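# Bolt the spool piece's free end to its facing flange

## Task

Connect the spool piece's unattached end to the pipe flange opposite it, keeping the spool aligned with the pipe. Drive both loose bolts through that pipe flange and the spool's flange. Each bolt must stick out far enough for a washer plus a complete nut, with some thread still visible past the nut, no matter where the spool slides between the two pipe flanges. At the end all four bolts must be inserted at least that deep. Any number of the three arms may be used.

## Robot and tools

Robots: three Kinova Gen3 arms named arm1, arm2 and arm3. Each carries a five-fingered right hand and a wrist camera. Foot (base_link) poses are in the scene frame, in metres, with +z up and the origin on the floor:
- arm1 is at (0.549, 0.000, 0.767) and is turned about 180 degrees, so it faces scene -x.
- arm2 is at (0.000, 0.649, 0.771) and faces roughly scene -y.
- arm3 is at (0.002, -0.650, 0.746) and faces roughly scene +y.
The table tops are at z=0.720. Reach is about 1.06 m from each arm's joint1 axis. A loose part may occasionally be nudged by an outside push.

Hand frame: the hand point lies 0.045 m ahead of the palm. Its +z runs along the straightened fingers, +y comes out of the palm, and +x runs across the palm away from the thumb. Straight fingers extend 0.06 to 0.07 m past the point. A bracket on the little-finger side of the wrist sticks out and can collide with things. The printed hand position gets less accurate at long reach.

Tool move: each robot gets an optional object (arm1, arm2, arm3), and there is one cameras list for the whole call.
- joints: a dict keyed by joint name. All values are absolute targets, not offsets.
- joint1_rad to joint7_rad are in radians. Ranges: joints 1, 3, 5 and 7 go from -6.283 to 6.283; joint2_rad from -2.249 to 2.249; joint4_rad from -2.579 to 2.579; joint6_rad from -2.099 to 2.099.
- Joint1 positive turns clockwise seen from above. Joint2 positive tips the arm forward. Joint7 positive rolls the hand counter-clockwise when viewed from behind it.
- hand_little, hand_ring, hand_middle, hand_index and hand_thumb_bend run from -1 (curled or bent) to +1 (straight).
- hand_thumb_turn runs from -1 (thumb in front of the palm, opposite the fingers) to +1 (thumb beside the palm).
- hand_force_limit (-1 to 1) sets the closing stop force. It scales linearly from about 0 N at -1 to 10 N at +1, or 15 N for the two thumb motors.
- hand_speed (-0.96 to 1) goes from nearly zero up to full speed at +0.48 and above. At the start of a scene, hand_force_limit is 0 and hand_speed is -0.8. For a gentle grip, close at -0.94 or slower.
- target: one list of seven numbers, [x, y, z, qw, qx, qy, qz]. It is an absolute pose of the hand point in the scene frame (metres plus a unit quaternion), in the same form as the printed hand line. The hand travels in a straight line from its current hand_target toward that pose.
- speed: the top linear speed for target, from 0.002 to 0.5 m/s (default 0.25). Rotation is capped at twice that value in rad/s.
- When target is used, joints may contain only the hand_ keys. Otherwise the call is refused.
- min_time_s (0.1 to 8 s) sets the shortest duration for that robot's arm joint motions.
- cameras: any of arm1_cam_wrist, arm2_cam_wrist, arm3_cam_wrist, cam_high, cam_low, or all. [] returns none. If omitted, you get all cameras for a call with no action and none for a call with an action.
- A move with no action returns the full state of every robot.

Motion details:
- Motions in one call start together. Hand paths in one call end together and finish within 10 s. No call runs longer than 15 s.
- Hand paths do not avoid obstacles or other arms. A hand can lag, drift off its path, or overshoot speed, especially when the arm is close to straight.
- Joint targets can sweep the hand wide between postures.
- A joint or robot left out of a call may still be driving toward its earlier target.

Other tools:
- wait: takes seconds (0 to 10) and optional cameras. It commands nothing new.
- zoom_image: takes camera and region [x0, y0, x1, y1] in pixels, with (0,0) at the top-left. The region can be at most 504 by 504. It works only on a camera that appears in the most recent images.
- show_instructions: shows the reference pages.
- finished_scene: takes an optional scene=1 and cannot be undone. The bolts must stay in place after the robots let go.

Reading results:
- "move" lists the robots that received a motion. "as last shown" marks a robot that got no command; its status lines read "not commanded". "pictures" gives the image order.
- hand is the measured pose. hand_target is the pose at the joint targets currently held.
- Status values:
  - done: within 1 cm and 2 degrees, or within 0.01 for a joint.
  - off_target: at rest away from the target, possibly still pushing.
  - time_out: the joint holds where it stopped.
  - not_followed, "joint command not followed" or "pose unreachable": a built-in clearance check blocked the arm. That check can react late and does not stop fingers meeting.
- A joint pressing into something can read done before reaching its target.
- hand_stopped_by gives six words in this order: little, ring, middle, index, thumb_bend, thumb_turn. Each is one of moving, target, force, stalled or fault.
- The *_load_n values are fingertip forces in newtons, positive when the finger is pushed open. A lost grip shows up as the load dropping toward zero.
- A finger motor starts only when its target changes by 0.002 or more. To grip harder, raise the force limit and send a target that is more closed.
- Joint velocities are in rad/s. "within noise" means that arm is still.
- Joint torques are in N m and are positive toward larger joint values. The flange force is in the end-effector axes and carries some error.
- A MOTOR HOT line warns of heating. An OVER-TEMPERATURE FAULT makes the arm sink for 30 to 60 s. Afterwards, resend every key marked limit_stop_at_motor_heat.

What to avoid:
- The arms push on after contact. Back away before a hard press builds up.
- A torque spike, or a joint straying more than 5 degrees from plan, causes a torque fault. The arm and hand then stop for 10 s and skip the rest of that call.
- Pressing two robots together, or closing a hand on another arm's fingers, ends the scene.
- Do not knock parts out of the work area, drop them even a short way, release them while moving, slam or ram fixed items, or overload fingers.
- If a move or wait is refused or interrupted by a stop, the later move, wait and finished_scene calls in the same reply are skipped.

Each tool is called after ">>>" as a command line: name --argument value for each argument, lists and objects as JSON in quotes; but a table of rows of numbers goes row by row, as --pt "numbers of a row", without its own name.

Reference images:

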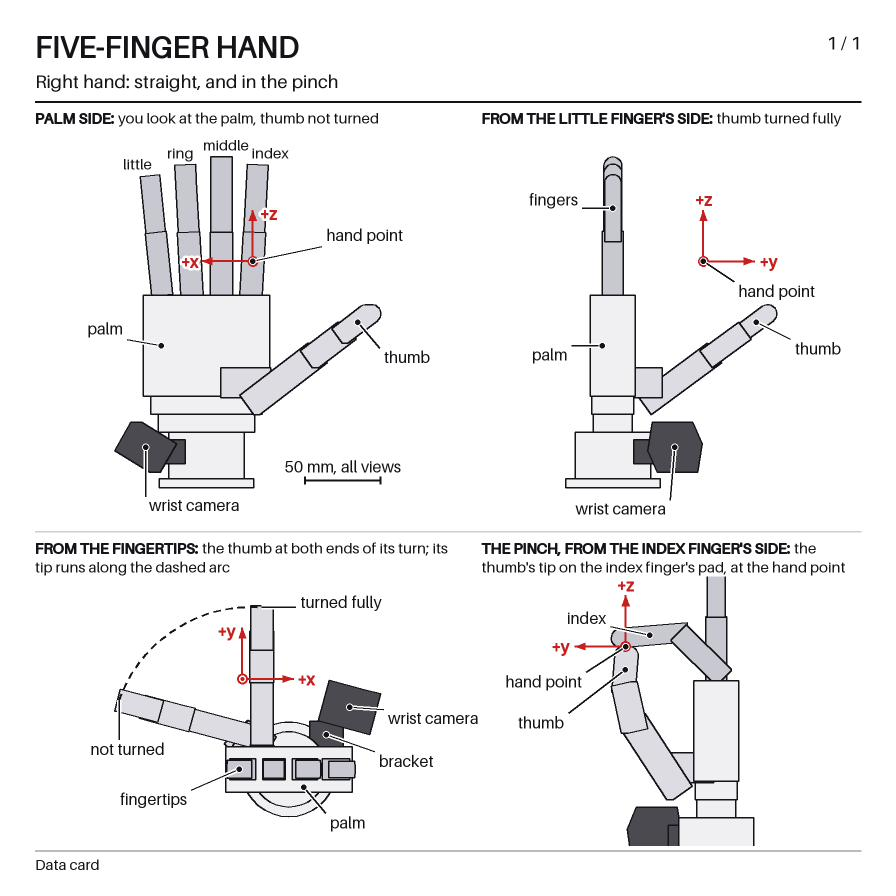

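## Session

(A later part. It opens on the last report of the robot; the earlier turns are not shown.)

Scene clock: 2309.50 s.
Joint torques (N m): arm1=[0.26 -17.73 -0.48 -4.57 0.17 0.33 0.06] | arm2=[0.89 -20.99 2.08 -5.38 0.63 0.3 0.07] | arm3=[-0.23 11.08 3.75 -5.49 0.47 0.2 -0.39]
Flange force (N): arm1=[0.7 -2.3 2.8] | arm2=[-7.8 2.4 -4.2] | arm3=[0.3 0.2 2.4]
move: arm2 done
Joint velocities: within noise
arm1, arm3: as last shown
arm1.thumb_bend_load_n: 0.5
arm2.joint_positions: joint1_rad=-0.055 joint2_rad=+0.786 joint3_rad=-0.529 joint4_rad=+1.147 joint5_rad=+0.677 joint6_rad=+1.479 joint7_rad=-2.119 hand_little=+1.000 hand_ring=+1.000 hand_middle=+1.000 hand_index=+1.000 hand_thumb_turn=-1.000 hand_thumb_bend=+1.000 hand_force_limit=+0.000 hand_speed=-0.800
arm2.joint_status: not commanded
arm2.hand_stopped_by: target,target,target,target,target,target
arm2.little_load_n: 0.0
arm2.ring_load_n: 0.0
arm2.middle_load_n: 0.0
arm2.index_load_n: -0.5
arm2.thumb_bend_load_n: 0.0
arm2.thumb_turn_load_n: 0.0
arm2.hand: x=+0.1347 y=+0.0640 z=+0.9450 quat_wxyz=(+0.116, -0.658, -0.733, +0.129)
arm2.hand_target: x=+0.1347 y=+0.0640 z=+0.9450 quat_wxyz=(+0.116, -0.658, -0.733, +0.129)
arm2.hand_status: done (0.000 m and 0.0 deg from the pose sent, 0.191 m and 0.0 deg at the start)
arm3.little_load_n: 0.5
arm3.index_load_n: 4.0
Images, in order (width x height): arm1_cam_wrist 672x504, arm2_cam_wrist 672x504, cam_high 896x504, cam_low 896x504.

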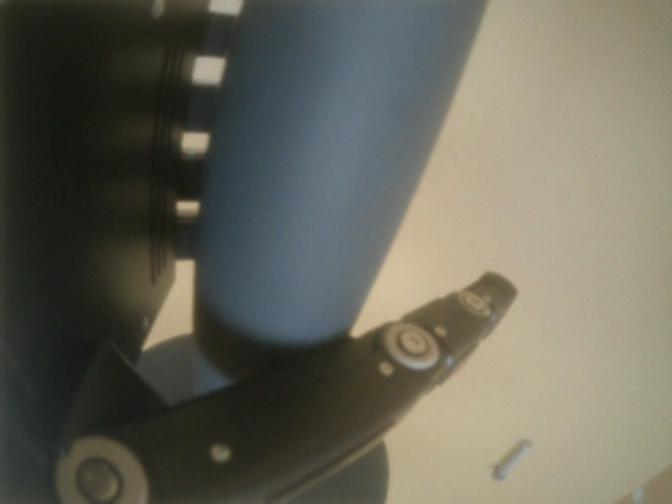

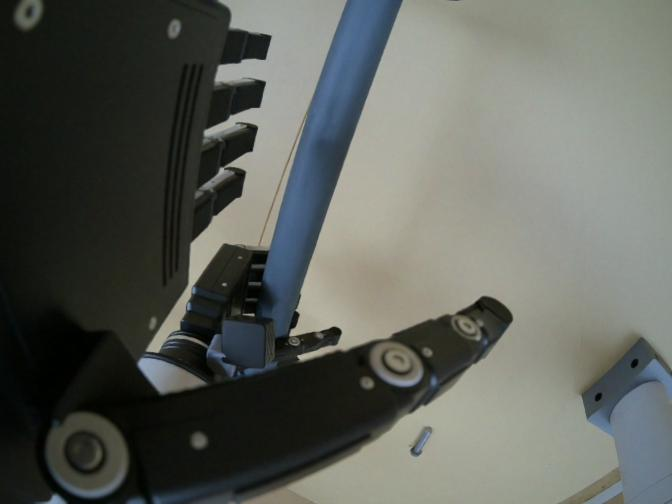

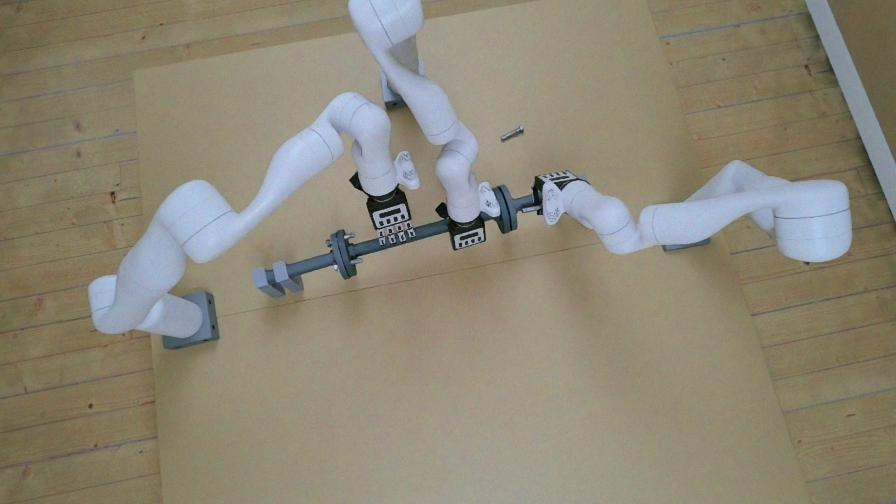

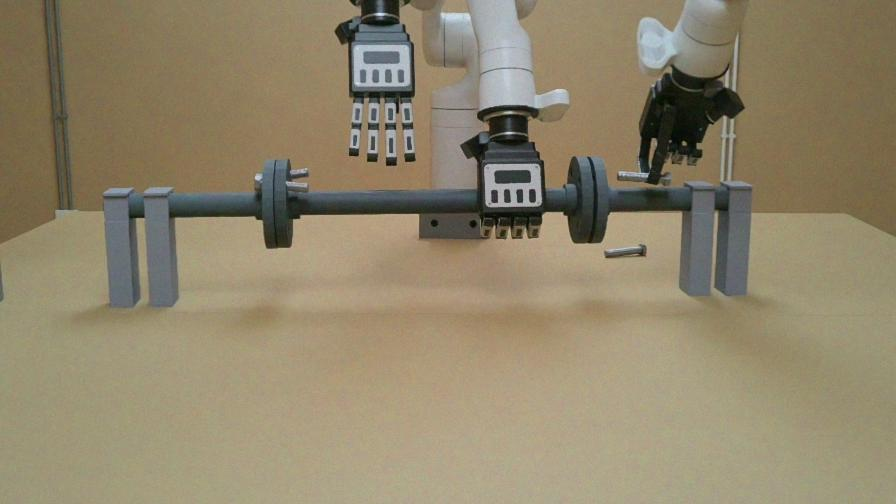

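>>> move --arm2 '{"target": [0.1092, 0.061, 0.8546, 0.116, -0.6576, -0.733, 0.1292], "speed": 0.08}' --cameras '["arm2_cam_wrist", "cam_low", "cam_high"]'

>>> zoom_image --camera "arm2_cam_wrist" --region '[130, 0, 530, 300]'

>>> zoom_image --camera "cam_low" --region '[320, 80, 520, 250]'

Scene clock: 2332.07 s.
Joint torques (N m): arm1=[0.27 -17.81 -0.54 -4.51 0.18 0.27 0.03] | arm2=[0.89 -21.39 2.01 -4.69 0.59 0.34 0.03] | arm3=[-0.21 11.02 3.76 -5.53 0.47 0.18 -0.38]
Flange force (N): arm1=[0.7 -2.7 3.0] | arm2=[-8.1 2.3 -3.4] | arm3=[0.5 0.2 2.3]
move: arm2 done
Joint velocities: within noise
arm1, arm3: as last shown
arm1.middle_load_n: 2.5
arm2.joint_positions: joint1_rad=-0.011 joint2_rad=+0.874 joint3_rad=-0.501 joint4_rad=+1.291 joint5_rad=+0.738 joint6_rad=+1.273 joint7_rad=-2.192 hand_little=+1.000 hand_ring=+1.000 hand_middle=+1.000 hand_index=+1.000 hand_thumb_turn=-1.000 hand_thumb_bend=+1.000 hand_force_limit=+0.000 hand_speed=-0.800
arm2.joint_status: not commanded
arm2.hand_stopped_by: target,target,target,target,target,target
arm2.little_load_n: 0.0
arm2.ring_load_n: 0.0
arm2.middle_load_n: 0.0
arm2.index_load_n: 0.0
arm2.thumb_bend_load_n: 0.0
arm2.thumb_turn_load_n: 0.0
arm2.hand: x=+0.1092 y=+0.0610 z=+0.8546 quat_wxyz=(+0.116, -0.658, -0.733, +0.129)
arm2.hand_target: x=+0.1092 y=+0.0610 z=+0.8546 quat_wxyz=(+0.116, -0.658, -0.733, +0.129)
arm2.hand_status: done (0.000 m and 0.0 deg from the pose sent, 0.094 m and 0.0 deg at the start)
arm3.little_load_n: 0.0
arm3.ring_load_n: 0.5
pictures: arm2_cam_wrist, cam_high, cam_low
Images, in order (width x height): arm2_cam_wrist 672x504, cam_high 896x504, cam_low 896x504.

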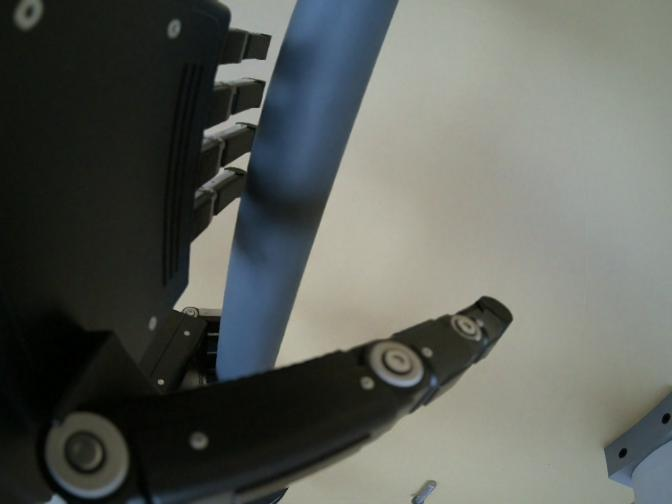

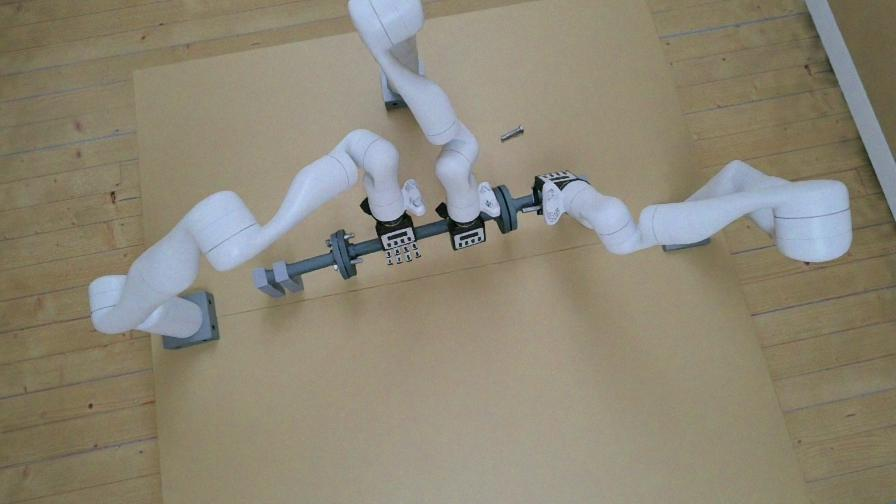

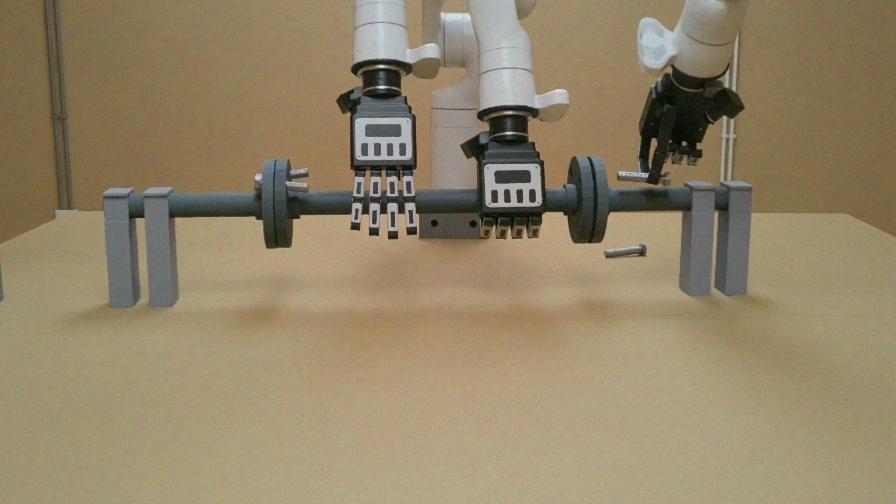

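Scaled by 1.260 from the camera's image (finer frame: 960x720).

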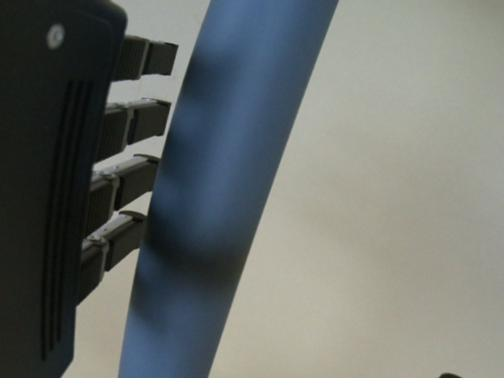

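Scaled by 2.520 from the camera's image (finer frame: 1280x720).

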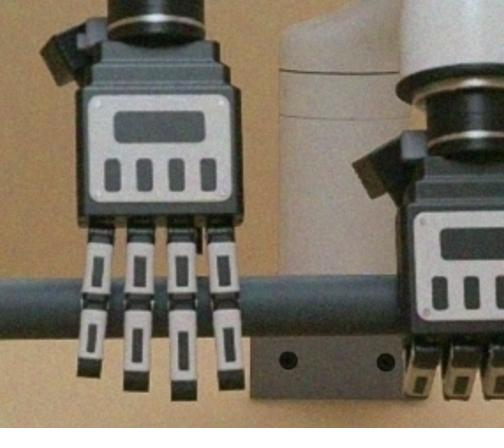

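>>> move --cameras '["all"]'

Scene clock: 2420.27 s.
Joint torques (N m): arm1=[0.29 -17.81 -0.46 -4.54 0.15 0.31 0.06] | arm2=[0.88 -21.36 1.93 -4.64 0.59 0.34 0.03] | arm3=[-0.17 11.04 3.73 -5.55 0.47 0.17 -0.4]
Flange force (N): arm1=[0.6 -2.5 3.0] | arm2=[-8.2 2.3 -3.4] | arm3=[0.6 0.2 2.1]
Joint velocities: within noise
arm1.joint_positions: joint1_rad=-0.012 joint2_rad=+0.656 joint3_rad=-0.349 joint4_rad=+1.951 joint5_rad=+0.862 joint6_rad=+0.313 joint7_rad=-0.895 hand_little=-0.853 hand_ring=-0.789 hand_middle=-0.779 hand_index=-0.785 hand_thumb_turn=-1.000 hand_thumb_bend=+1.000 hand_force_limit=-0.600 hand_speed=-0.940
arm1.joint_status: not commanded
arm1.hand_stopped_by: force,force,force,force,target,target
arm1.little_load_n: 9.5
arm1.ring_load_n: 5.5
arm1.middle_load_n: 2.0
arm1.index_load_n: 0.5
arm1.thumb_bend_load_n: 0.5
arm1.thumb_turn_load_n: 0.0
arm1.hand: x=+0.0902 y=-0.1005 z=+0.7997 quat_wxyz=(-0.116, +0.658, +0.733, -0.129) (m; scene frame)
arm1.hand_target: x=+0.0902 y=-0.1005 z=+0.7997 quat_wxyz=(-0.116, +0.658, +0.733, -0.129) (m; scene frame)
arm1.hand_status: not commanded
arm2.joint_positions: joint1_rad=-0.011 joint2_rad=+0.873 joint3_rad=-0.501 joint4_rad=+1.291 joint5_rad=+0.738 joint6_rad=+1.273 joint7_rad=-2.192 hand_little=+1.000 hand_ring=+1.000 hand_middle=+1.000 hand_index=+1.000 hand_thumb_turn=-1.000 hand_thumb_bend=+1.000 hand_force_limit=+0.000 hand_speed=-0.800
arm2.joint_status: not commanded
arm2.hand_stopped_by: target,target,target,target,target,target
arm2.little_load_n: 0.0
arm2.ring_load_n: 0.0
arm2.middle_load_n: 0.0
arm2.index_load_n: 0.0
arm2.thumb_bend_load_n: 0.0
arm2.thumb_turn_load_n: 0.0
arm2.hand: x=+0.1092 y=+0.0610 z=+0.8546 quat_wxyz=(+0.116, -0.658, -0.733, +0.129) (m; scene frame)
arm2.hand_target: x=+0.1092 y=+0.0610 z=+0.8546 quat_wxyz=(+0.116, -0.658, -0.733, +0.129) (m; scene frame)
arm2.hand_status: done (0.000 m and 0.0 deg from the pose sent, 0.094 m and 0.0 deg at the start)
arm3.joint_positions: joint1_rad=+2.298 joint2_rad=-0.549 joint3_rad=-2.290 joint4_rad=+2.117 joint5_rad=+0.516 joint6_rad=+0.626 joint7_rad=-2.053 hand_little=-1.000 hand_ring=-1.000 hand_middle=-1.000 hand_index=-0.280 hand_thumb_turn=-0.800 hand_thumb_bend=+0.444 hand_force_limit=-0.150 hand_speed=-0.920
arm3.joint_status: not commanded
arm3.hand_stopped_by: target,target,target,target,force,target
arm3.little_load_n: 0.0
arm3.ring_load_n: 0.0
arm3.middle_load_n: 0.0
arm3.index_load_n: 4.0
arm3.thumb_bend_load_n: 5.5
arm3.thumb_turn_load_n: 0.0
arm3.hand: x=+0.0957 y=-0.2500 z=+0.8849 quat_wxyz=(-0.282, +0.660, -0.667, +0.200) (m; scene frame)
arm3.hand_target: x=+0.0957 y=-0.2500 z=+0.8849 quat_wxyz=(-0.282, +0.660, -0.667, +0.200) (m; scene frame)
arm3.hand_status: not commanded
pictures: arm1_cam_wrist, arm2_cam_wrist, arm3_cam_wrist, cam_high, cam_low
Images, in order (width x height): arm1_cam_wrist 672x504, arm2_cam_wrist 672x504, arm3_cam_wrist 672x504, cam_high 896x504, cam_low 896x504.

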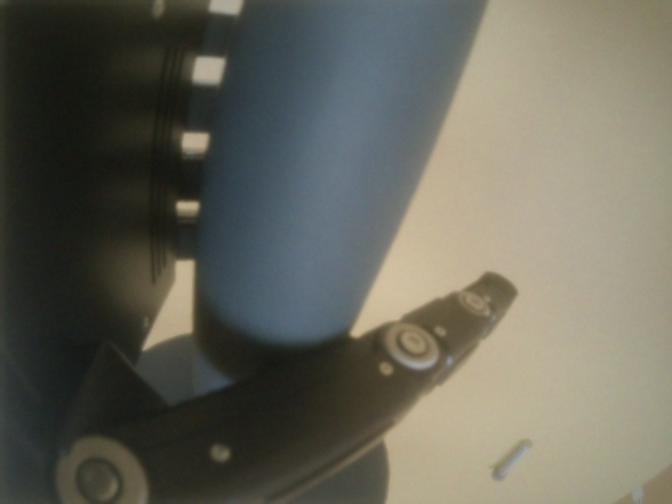

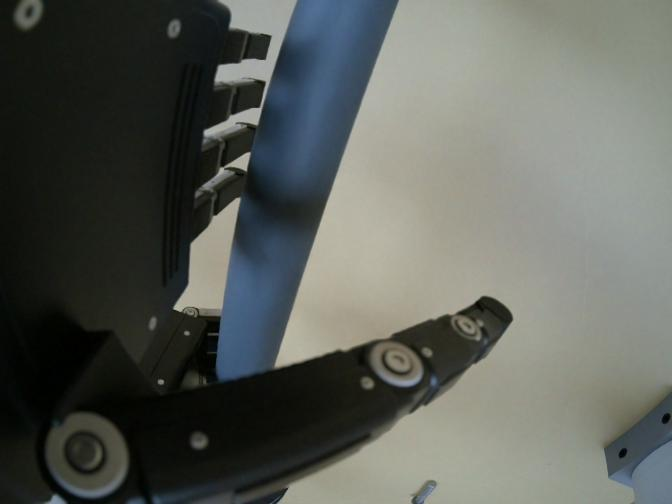

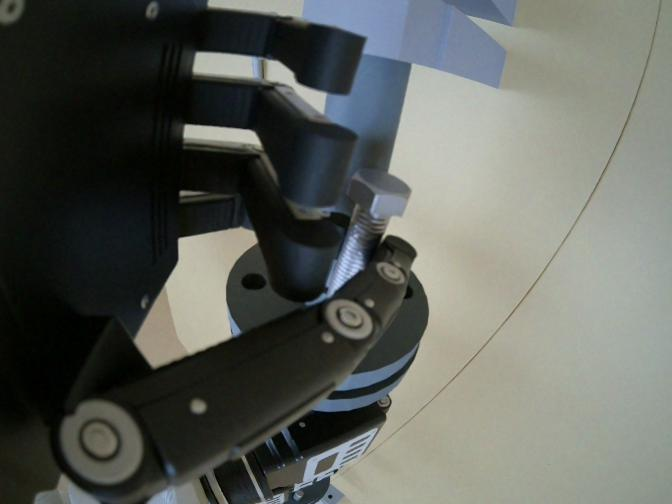

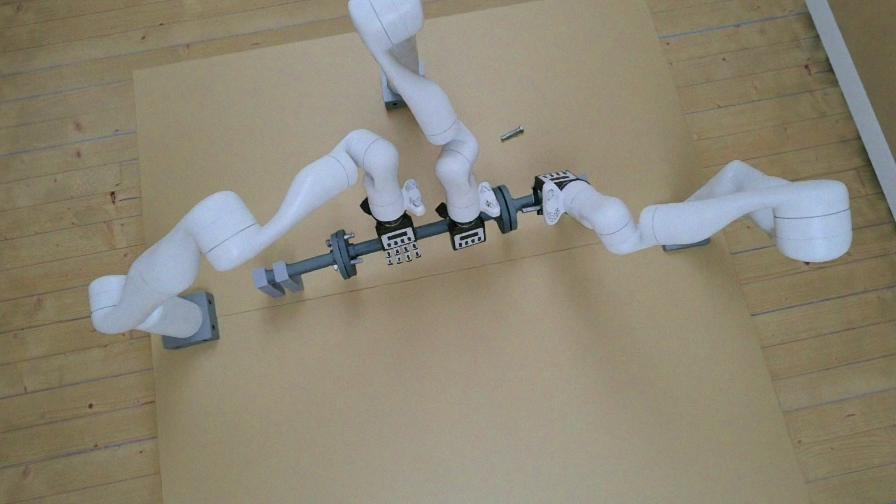

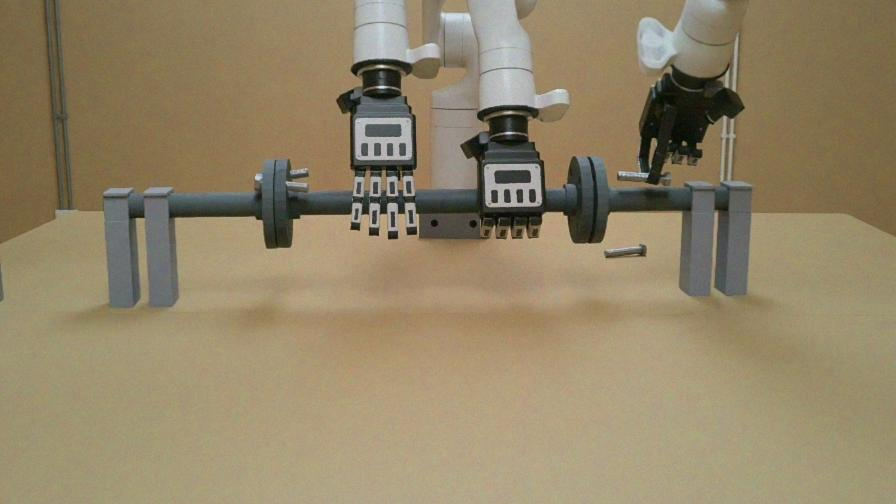

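>>> move --arm2 '{"target":[0.1007,0.0605,0.8311,0.116,-0.6576,-0.733,0.1292],"speed":0.08}' --cameras '["arm2_cam_wrist","arm1_cam_wrist","cam_low"]'

>>> move --arm2 '{"joints":{"hand_little":0.15,"hand_ring":0.15,"hand_middle":0.15,"hand_index":0.15,"hand_force_limit":-0.5}}' --cameras '["arm2_cam_wrist","cam_high"]'

Scene clock: 2439.13 s.
Joint torques (N m): arm1=[0.2 -17.81 -0.47 -4.47 0.14 0.27 0.04] | arm2=[0.91 -21.5 1.94 -4.43 0.56 0.38 0.06] | arm3=[-0.24 10.95 3.72 -5.51 0.46 0.15 -0.38]
Flange force (N): arm1=[0.9 -3.1 2.8] | arm2=[-8.3 2.4 -3.1] | arm3=[0.5 -0.1 2.0]
move: arm2 done
Joint velocities: within noise
arm1, arm3: as last shown
arm1.middle_load_n: 2.5
arm1.index_load_n: 1.0
arm1.thumb_bend_load_n: 1.0
arm2.joint_positions: joint1_rad=+0.001 joint2_rad=+0.901 joint3_rad=-0.490 joint4_rad=+1.319 joint5_rad=+0.759 joint6_rad=+1.222 joint7_rad=-2.209 hand_little=+1.000 hand_ring=+1.000 hand_middle=+1.000 hand_index=+1.000 hand_thumb_turn=-1.000 hand_thumb_bend=+1.000 hand_force_limit=+0.000 hand_speed=-0.800
arm2.joint_status: not commanded
arm2.hand_stopped_by: target,target,target,target,target,target
arm2.little_load_n: 0.0
arm2.ring_load_n: 0.0
arm2.middle_load_n: 0.0
arm2.index_load_n: 0.0
arm2.thumb_bend_load_n: 0.0
arm2.thumb_turn_load_n: 0.0
arm2.hand: x=+0.1007 y=+0.0605 z=+0.8311 quat_wxyz=(+0.116, -0.658, -0.733, +0.129)
arm2.hand_target: x=+0.1007 y=+0.0605 z=+0.8311 quat_wxyz=(+0.116, -0.658, -0.733, +0.129)
arm2.hand_status: done (0.000 m and 0.0 deg from the pose sent, 0.025 m and 0.0 deg at the start)
arm3.thumb_turn_load_n: 0.5
pictures: arm1_cam_wrist, arm2_cam_wrist, cam_low
Images, in order (width x height): arm1_cam_wrist 672x504, arm2_cam_wrist 672x504, cam_low 896x504.

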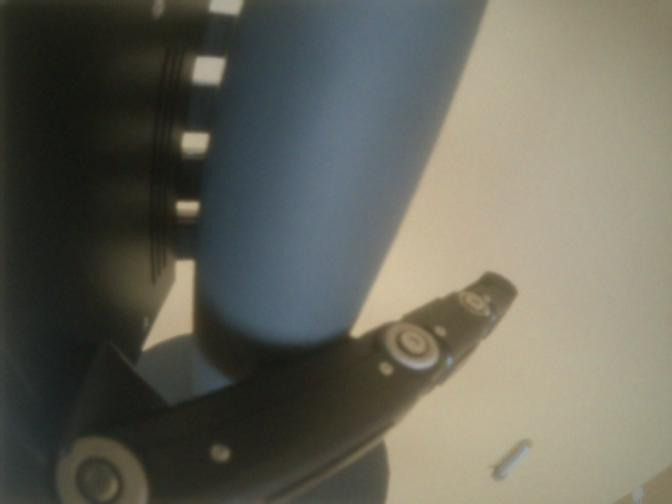

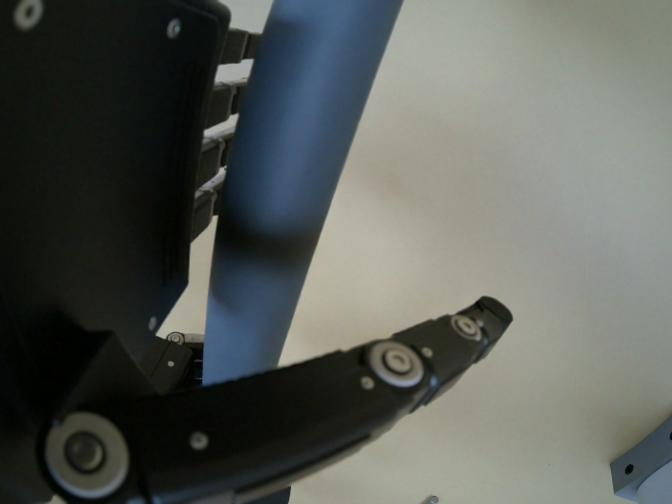

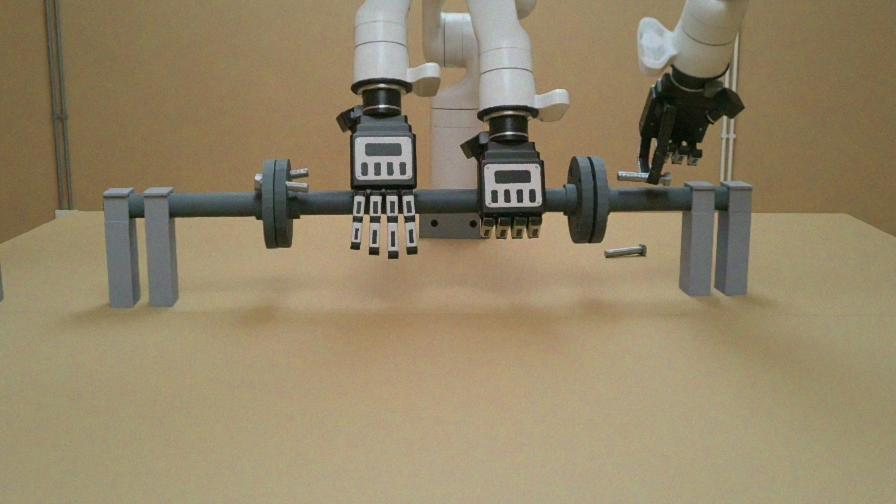

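Scene clock: 2441.13 s.
Joint torques (N m): arm1=[0.24 -17.75 -0.55 -4.62 0.14 0.26 0.03] | arm2=[0.91 -21.52 1.91 -4.45 0.57 0.34 0.02] | arm3=[-0.11 11.03 3.74 -5.49 0.44 0.15 -0.38]
Flange force (N): arm1=[0.7 -2.3 2.9] | arm2=[-8.4 2.4 -3.1] | arm3=[0.6 0.2 1.9]
move: arm2 done
Joint velocities: within noise
arm1, arm3: as last shown
arm1.little_load_n: 9.0
arm1.index_load_n: 0.5
arm1.thumb_bend_load_n: 0.5
arm2.joint_positions: joint1_rad=+0.001 joint2_rad=+0.901 joint3_rad=-0.490 joint4_rad=+1.319 joint5_rad=+0.759 joint6_rad=+1.222 joint7_rad=-2.209 hand_little=+0.150 hand_ring=+0.150 hand_middle=+0.150 hand_index=+0.150 hand_thumb_turn=-1.000 hand_thumb_bend=+1.000 hand_force_limit=-0.500 hand_speed=-0.800
arm2.joint_status: all done
arm2.hand_stopped_by: target,target,target,target,target,target
arm2.little_load_n: 0.0
arm2.ring_load_n: 0.0
arm2.middle_load_n: 0.0
arm2.index_load_n: 0.0
arm2.thumb_bend_load_n: 0.0
arm2.thumb_turn_load_n: 0.0
arm2.hand: x=+0.1007 y=+0.0605 z=+0.8311 quat_wxyz=(+0.116, -0.658, -0.733, +0.129)
arm2.hand_target: x=+0.1007 y=+0.0605 z=+0.8311 quat_wxyz=(+0.116, -0.658, -0.733, +0.129)
arm2.hand_status: not commanded
arm3.thumb_turn_load_n: 0.0
Images, in order (width x height): arm2_cam_wrist 672x504, cam_high 896x504.

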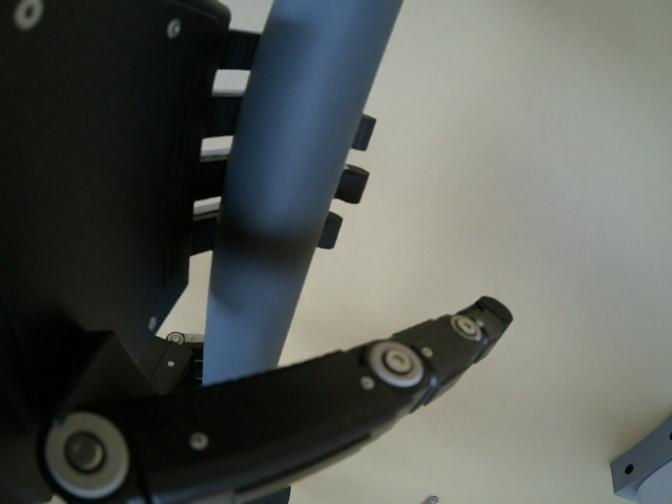

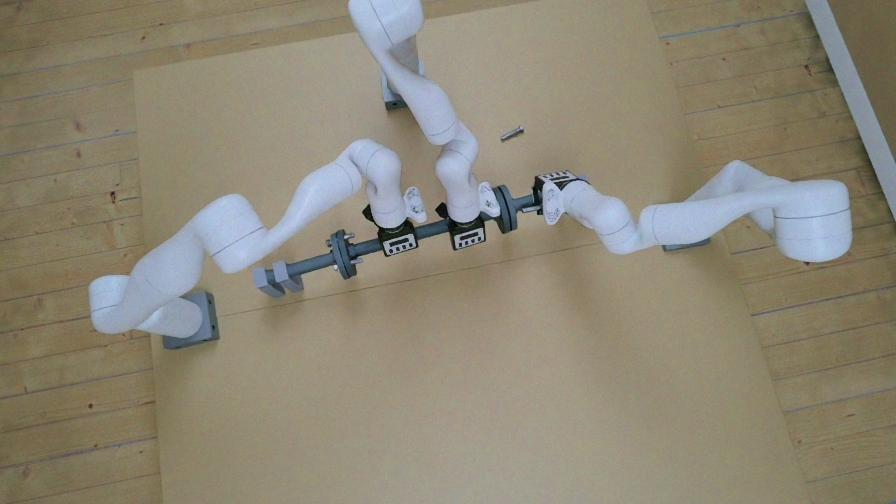

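>>> move --arm2 '{"target":[0.0948,0.0598,0.8147,0.116,-0.6576,-0.733,0.1292],"speed":0.03}' --cameras '["arm2_cam_wrist"]'

>>> move --arm2 '{"target":[0.0918,0.0595,0.8065,0.116,-0.6576,-0.733,0.1292],"speed":0.02}' --cameras '["arm2_cam_wrist","cam_low"]'

Scene clock: 2450.23 s.
Joint torques (N m): arm1=[0.27 -17.73 -0.47 -4.55 0.16 0.29 0.04] | arm2=[0.84 -21.62 1.97 -4.29 0.58 0.37 0.03] | arm3=[-0.18 10.98 3.73 -5.52 0.44 0.16 -0.44]
Flange force (N): arm1=[0.7 -2.6 2.7] | arm2=[-8.5 2.3 -3.0] | arm3=[0.5 0.0 2.0]
move: arm2 done
Joint velocities: within noise
arm1, arm3: as last shown
arm1.little_load_n: 9.5
arm1.index_load_n: 1.0
arm1.thumb_bend_load_n: 1.0
arm2.joint_positions: joint1_rad=+0.008 joint2_rad=+0.922 joint3_rad=-0.481 joint4_rad=+1.334 joint5_rad=+0.774 joint6_rad=+1.188 joint7_rad=-2.219 hand_little=+0.150 hand_ring=+0.150 hand_middle=+0.150 hand_index=+0.150 hand_thumb_turn=-1.000 hand_thumb_bend=+1.000 hand_force_limit=-0.500 hand_speed=-0.800
arm2.joint_status: not commanded
arm2.hand_stopped_by: target,target,target,target,target,target
arm2.little_load_n: 0.0
arm2.ring_load_n: 0.0
arm2.middle_load_n: 0.0
arm2.index_load_n: 0.0
arm2.thumb_bend_load_n: 0.0
arm2.thumb_turn_load_n: 0.0
arm2.hand: x=+0.0948 y=+0.0598 z=+0.8147 quat_wxyz=(+0.116, -0.658, -0.733, +0.129)
arm2.hand_target: x=+0.0948 y=+0.0598 z=+0.8147 quat_wxyz=(+0.116, -0.658, -0.733, +0.129)
arm2.hand_status: done (0.000 m and 0.0 deg from the pose sent, 0.017 m and 0.0 deg at the start)
Images, in order (width x height): arm2_cam_wrist 672x504.

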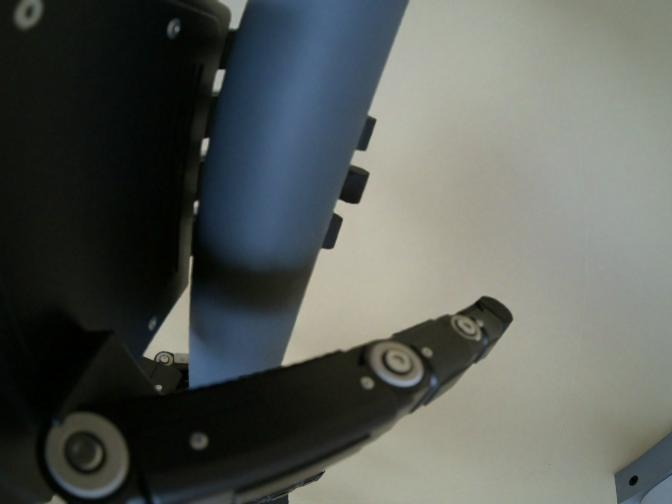

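Scene clock: 2451.20 s.
Joint torques (N m): arm1=[0.29 -17.78 -0.55 -4.51 0.16 0.33 0.05] | arm2=[0.86 -21.63 1.97 -4.21 0.54 0.34 0.03] | arm3=[-0.22 10.97 3.79 -5.49 0.43 0.18 -0.44]
Flange force (N): arm1=[0.5 -2.3 3.2] | arm2=[-8.6 2.3 -2.9] | arm3=[0.3 -0.1 2.1]
move: arm2 done
Joint velocities: within noise
arm1, arm3: as last shown
arm1.little_load_n: 9.0
arm1.index_load_n: 0.5
arm2.joint_positions: joint1_rad=+0.011 joint2_rad=+0.933 joint3_rad=-0.476 joint4_rad=+1.341 joint5_rad=+0.782 joint6_rad=+1.171 joint7_rad=-2.225 hand_little=+0.150 hand_ring=+0.150 hand_middle=+0.150 hand_index=+0.150 hand_thumb_turn=-1.000 hand_thumb_bend=+1.000 hand_force_limit=-0.500 hand_speed=-0.800
arm2.joint_status: not commanded
arm2.hand_stopped_by: target,target,target,target,target,target
arm2.little_load_n: 0.0
arm2.ring_load_n: 0.5
arm2.middle_load_n: 0.0
arm2.index_load_n: 0.5
arm2.thumb_bend_load_n: 0.0
arm2.thumb_turn_load_n: 0.0
arm2.hand: x=+0.0918 y=+0.0595 z=+0.8065 quat_wxyz=(+0.116, -0.658, -0.733, +0.129)
arm2.hand_target: x=+0.0918 y=+0.0595 z=+0.8065 quat_wxyz=(+0.116, -0.658, -0.733, +0.129)
arm2.hand_status: done (0.000 m and 0.0 deg from the pose sent, 0.009 m and 0.0 deg at the start)
Images, in order (width x height): arm2_cam_wrist 672x504, cam_low 896x504.

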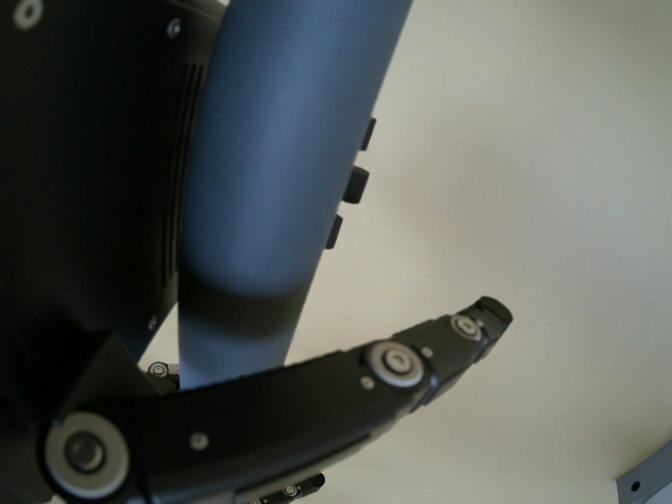

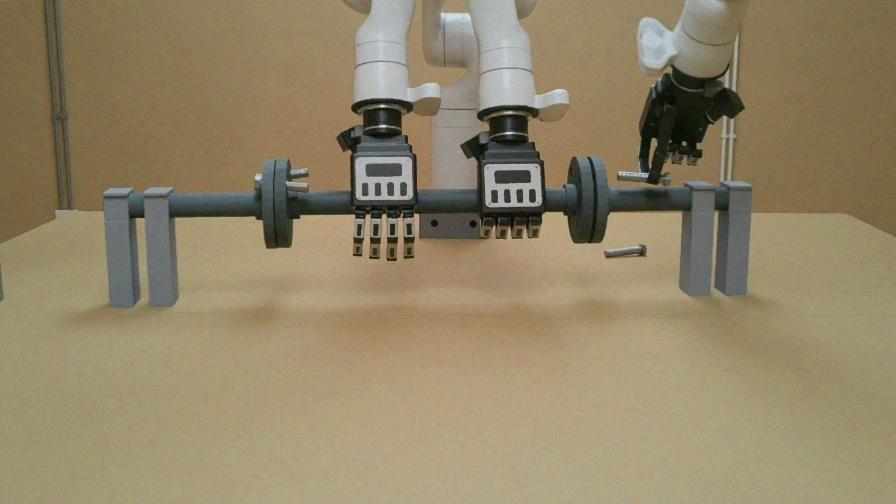

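>>> move --arm2 '{"target":[0.0843,0.0587,0.8092,0.116,-0.6576,-0.733,0.1292],"speed":0.02}' --cameras '["arm2_cam_wrist"]'

>>> move --arm2 '{"target":[0.0826,0.0585,0.8045,0.116,-0.6576,-0.733,0.1292],"speed":0.02}' --cameras '["arm2_cam_wrist","cam_low"]'

Scene clock: 2469.20 s.
Joint torques (N m): arm1=[0.28 -17.8 -0.53 -4.56 0.14 0.3 0.05] | arm2=[0.87 -21.6 1.98 -4.23 0.54 0.38 0.05] | arm3=[-0.15 11 3.72 -5.52 0.46 0.14 -0.45]
Flange force (N): arm1=[0.6 -2.3 3.1] | arm2=[-8.5 2.2 -2.8] | arm3=[0.5 0.0 1.9]
move: arm2 done
Joint velocities: within noise
arm1, arm3: as last shown
arm1.middle_load_n: 2.0
arm2.joint_positions: joint1_rad=+0.025 joint2_rad=+0.927 joint3_rad=-0.477 joint4_rad=+1.344 joint5_rad=+0.782 joint6_rad=+1.170 joint7_rad=-2.212 hand_little=+0.150 hand_ring=+0.150 hand_middle=+0.150 hand_index=+0.150 hand_thumb_turn=-1.000 hand_thumb_bend=+1.000 hand_force_limit=-0.500 hand_speed=-0.800
arm2.joint_status: not commanded
arm2.hand_stopped_by: target,target,target,target,target,target
arm2.little_load_n: 0.0
arm2.ring_load_n: 0.0
arm2.middle_load_n: 0.0
arm2.index_load_n: 0.0
arm2.thumb_bend_load_n: 0.0
arm2.thumb_turn_load_n: 0.0
arm2.hand: x=+0.0843 y=+0.0587 z=+0.8092 quat_wxyz=(+0.116, -0.658, -0.733, +0.129)
arm2.hand_target: x=+0.0843 y=+0.0587 z=+0.8092 quat_wxyz=(+0.116, -0.658, -0.733, +0.129)
arm2.hand_status: done (0.000 m and 0.0 deg from the pose sent, 0.008 m and 0.0 deg at the start)
Images, in order (width x height): arm2_cam_wrist 672x504.

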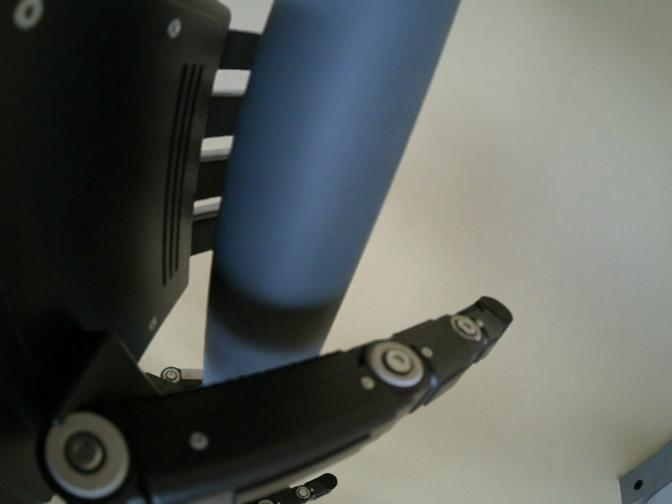

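Scene clock: 2470.17 s.
Joint torques (N m): arm1=[0.24 -17.67 -0.4 -4.55 0.15 0.28 0.08] | arm2=[0.87 -21.66 1.98 -4.23 0.52 0.36 0.05] | arm3=[-0.22 10.98 3.73 -5.53 0.48 0.2 -0.39]
Flange force (N): arm1=[0.7 -2.7 2.5] | arm2=[-8.4 2.2 -2.8] | arm3=[0.5 0.0 2.3]
move: arm2 done
Joint velocities: within noise
arm1, arm3: as last shown
arm1.middle_load_n: 2.5
arm1.thumb_bend_load_n: 0.5
arm2.joint_positions: joint1_rad=+0.027 joint2_rad=+0.933 joint3_rad=-0.474 joint4_rad=+1.348 joint5_rad=+0.786 joint6_rad=+1.161 joint7_rad=-2.215 hand_little=+0.150 hand_ring=+0.150 hand_middle=+0.150 hand_index=+0.150 hand_thumb_turn=-1.000 hand_thumb_bend=+1.000 hand_force_limit=-0.500 hand_speed=-0.800
arm2.joint_status: not commanded
arm2.hand_stopped_by: target,target,target,target,target,target
arm2.little_load_n: 0.5
arm2.ring_load_n: 0.0
arm2.middle_load_n: 0.0
arm2.index_load_n: 0.0
arm2.thumb_bend_load_n: 0.0
arm2.thumb_turn_load_n: 0.0
arm2.hand: x=+0.0826 y=+0.0585 z=+0.8045 quat_wxyz=(+0.116, -0.658, -0.733, +0.129)
arm2.hand_target: x=+0.0826 y=+0.0585 z=+0.8045 quat_wxyz=(+0.116, -0.658, -0.733, +0.129)
arm2.hand_status: done (0.000 m and 0.0 deg from the pose sent, 0.005 m and 0.0 deg at the start)
Images, in order (width x height): arm2_cam_wrist 672x504, cam_low 896x504.

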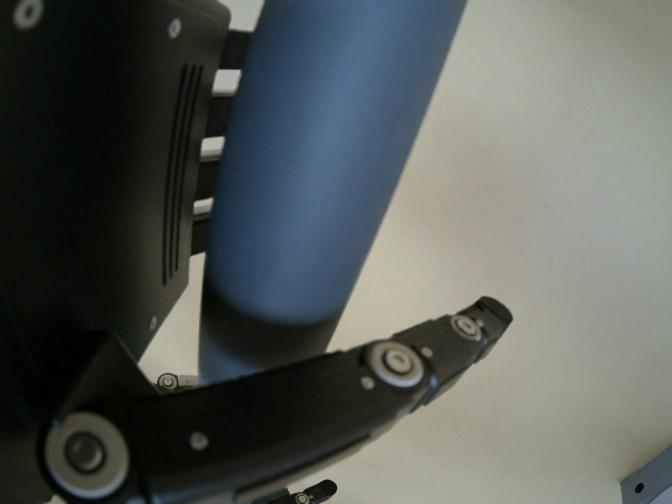

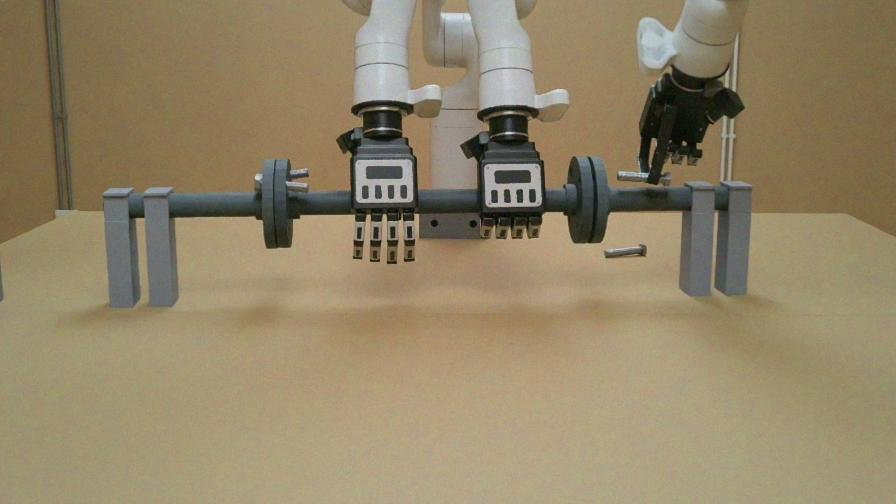

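>>> move --arm2 '{"target":[0.0815,0.0584,0.8015,0.116,-0.6576,-0.733,0.1292],"speed":0.015}' --cameras '["arm2_cam_wrist"]'

>>> move --arm2 '{"joints":{"hand_little":-0.6,"hand_ring":-0.6,"hand_middle":-0.6,"hand_index":-0.6,"hand_force_limit":-0.6,"hand_speed":-0.9}}' --cameras '["arm2_cam_wrist","cam_low","cam_high"]'

Scene clock: 2482.83 s.
Joint torques (N m): arm1=[0.23 -17.8 -0.47 -4.55 0.14 0.24 0.05] | arm2=[0.89 -21.65 1.98 -4.16 0.52 0.37 0.03] | arm3=[-0.24 10.99 3.76 -5.46 0.48 0.15 -0.41]
Flange force (N): arm1=[0.8 -2.9 2.8] | arm2=[-8.7 2.2 -2.8] | arm3=[0.1 0.0 2.1]
move: arm2 done
Joint velocities: within noise
arm1, arm3: as last shown
arm1.little_load_n: 9.5
arm1.thumb_bend_load_n: 1.0
arm2.joint_positions: joint1_rad=+0.028 joint2_rad=+0.937 joint3_rad=-0.472 joint4_rad=+1.350 joint5_rad=+0.789 joint6_rad=+1.154 joint7_rad=-2.217 hand_little=+0.150 hand_ring=+0.150 hand_middle=+0.150 hand_index=+0.150 hand_thumb_turn=-1.000 hand_thumb_bend=+1.000 hand_force_limit=-0.500 hand_speed=-0.800
arm2.joint_status: not commanded
arm2.hand_stopped_by: target,target,target,target,target,target
arm2.little_load_n: 0.0
arm2.ring_load_n: 0.0
arm2.middle_load_n: 0.0
arm2.index_load_n: 0.0
arm2.thumb_bend_load_n: 0.0
arm2.thumb_turn_load_n: 0.0
arm2.hand: x=+0.0815 y=+0.0584 z=+0.8015 quat_wxyz=(+0.116, -0.658, -0.733, +0.129)
arm2.hand_target: x=+0.0815 y=+0.0584 z=+0.8015 quat_wxyz=(+0.116, -0.658, -0.733, +0.129)
arm2.hand_status: done (0.000 m and 0.0 deg from the pose sent, 0.003 m and 0.0 deg at the start)
Images, in order (width x height): arm2_cam_wrist 672x504.

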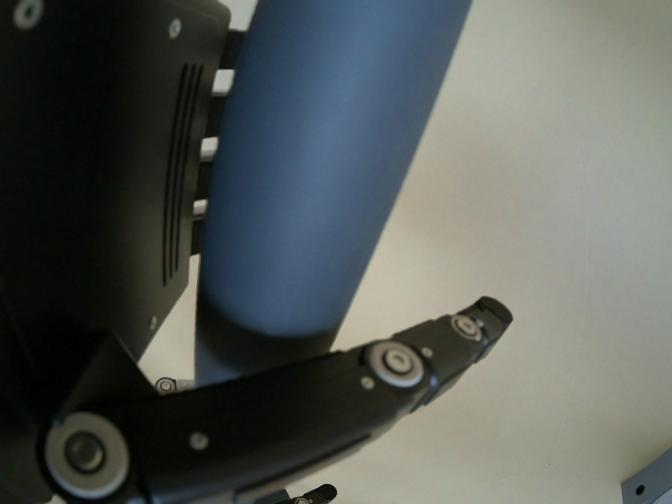

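Scene clock: 2486.00 s.
Joint torques (N m): arm1=[0.18 -17.75 -0.52 -4.57 0.11 0.28 0.06] | arm2=[0.91 -21.68 1.95 -4.17 0.53 0.37 0.04] | arm3=[-0.18 11 3.76 -5.46 0.5 0.17 -0.39]
Flange force (N): arm1=[0.9 -2.4 2.9] | arm2=[-8.6 2.3 -2.7] | arm3=[0.3 0.2 2.0]
move: arm2 done
Joint velocities: within noise
arm1.joint_positions: joint1_rad=-0.012 joint2_rad=+0.656 joint3_rad=-0.349 joint4_rad=+1.951 joint5_rad=+0.862 joint6_rad=+0.313 joint7_rad=-0.895 hand_little=-0.853 hand_ring=-0.789 hand_middle=-0.779 hand_index=-0.785 hand_thumb_turn=-1.000 hand_thumb_bend=+1.000 hand_force_limit=-0.600 hand_speed=-0.940
arm1.joint_status: not commanded
arm1.hand_stopped_by: force,force,force,force,target,target
arm1.little_load_n: 9.5
arm1.ring_load_n: 6.0
arm1.middle_load_n: 2.5
arm1.index_load_n: 0.5
arm1.thumb_bend_load_n: 1.0
arm1.thumb_turn_load_n: 0.0
arm1.hand: x=+0.0902 y=-0.1005 z=+0.7997 quat_wxyz=(-0.116, +0.658, +0.733, -0.129)
arm1.hand_target: x=+0.0902 y=-0.1005 z=+0.7997 quat_wxyz=(-0.116, +0.658, +0.733, -0.129)
arm1.hand_status: not commanded
arm2.joint_positions: joint1_rad=+0.028 joint2_rad=+0.937 joint3_rad=-0.472 joint4_rad=+1.350 joint5_rad=+0.789 joint6_rad=+1.154 joint7_rad=-2.217 hand_little=-0.600 hand_ring=-0.600 hand_middle=-0.600 hand_index=-0.600 hand_thumb_turn=-1.000 hand_thumb_bend=+1.000 hand_force_limit=-0.600 hand_speed=-0.900
arm2.joint_status: all done
arm2.hand_stopped_by: target,target,target,target,target,target
arm2.little_load_n: 0.0
arm2.ring_load_n: 0.0
arm2.middle_load_n: 0.5
arm2.index_load_n: 0.0
arm2.thumb_bend_load_n: 0.0
arm2.thumb_turn_load_n: 0.0
arm2.hand: x=+0.0815 y=+0.0584 z=+0.8015 quat_wxyz=(+0.116, -0.658, -0.733, +0.129)
arm2.hand_target: x=+0.0815 y=+0.0584 z=+0.8015 quat_wxyz=(+0.116, -0.658, -0.733, +0.129)
arm2.hand_status: not commanded
arm3.joint_positions: joint1_rad=+2.298 joint2_rad=-0.549 joint3_rad=-2.290 joint4_rad=+2.117 joint5_rad=+0.516 joint6_rad=+0.626 joint7_rad=-2.053 hand_little=-1.000 hand_ring=-1.000 hand_middle=-1.000 hand_index=-0.280 hand_thumb_turn=-0.800 hand_thumb_bend=+0.444 hand_force_limit=-0.150 hand_speed=-0.920
arm3.joint_status: not commanded
arm3.hand_stopped_by: target,target,target,target,force,target
arm3.little_load_n: 0.0
arm3.ring_load_n: 0.0
arm3.middle_load_n: 0.0
arm3.index_load_n: 4.0
arm3.thumb_bend_load_n: 5.5
arm3.thumb_turn_load_n: 0.0
arm3.hand: x=+0.0957 y=-0.2500 z=+0.8849 quat_wxyz=(-0.282, +0.660, -0.667, +0.200)
arm3.hand_target: x=+0.0957 y=-0.2500 z=+0.8849 quat_wxyz=(-0.282, +0.660, -0.667, +0.200)
arm3.hand_status: not commanded
pictures: arm2_cam_wrist, cam_high, cam_low
Images, in order (width x height): arm2_cam_wrist 672x504, cam_high 896x504, cam_low 896x504.

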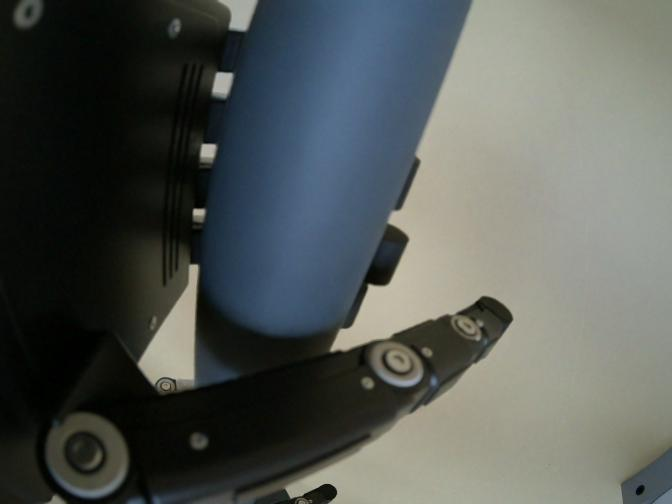

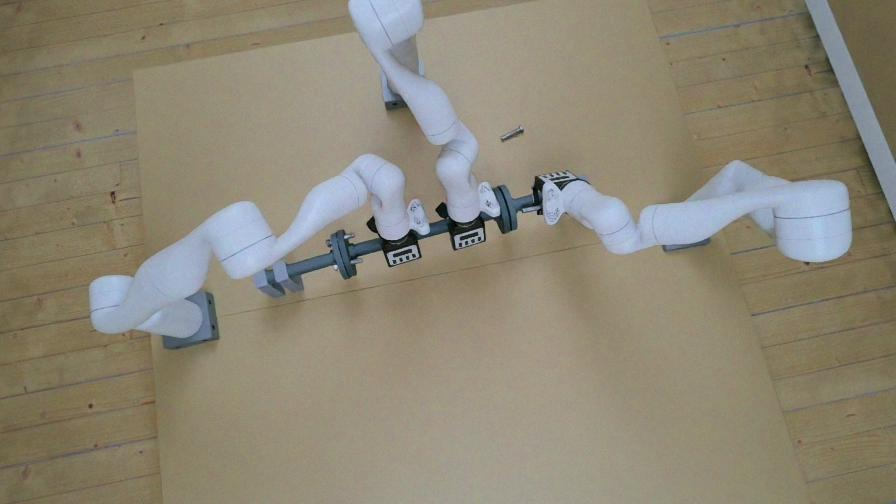

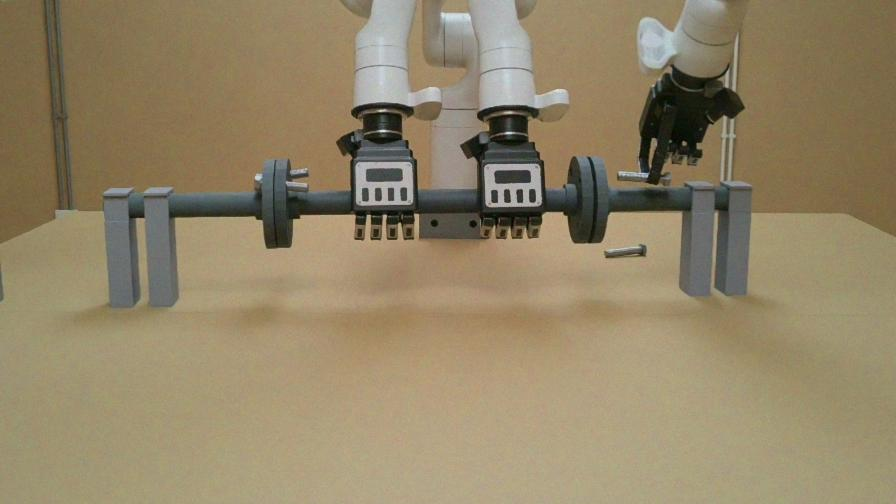

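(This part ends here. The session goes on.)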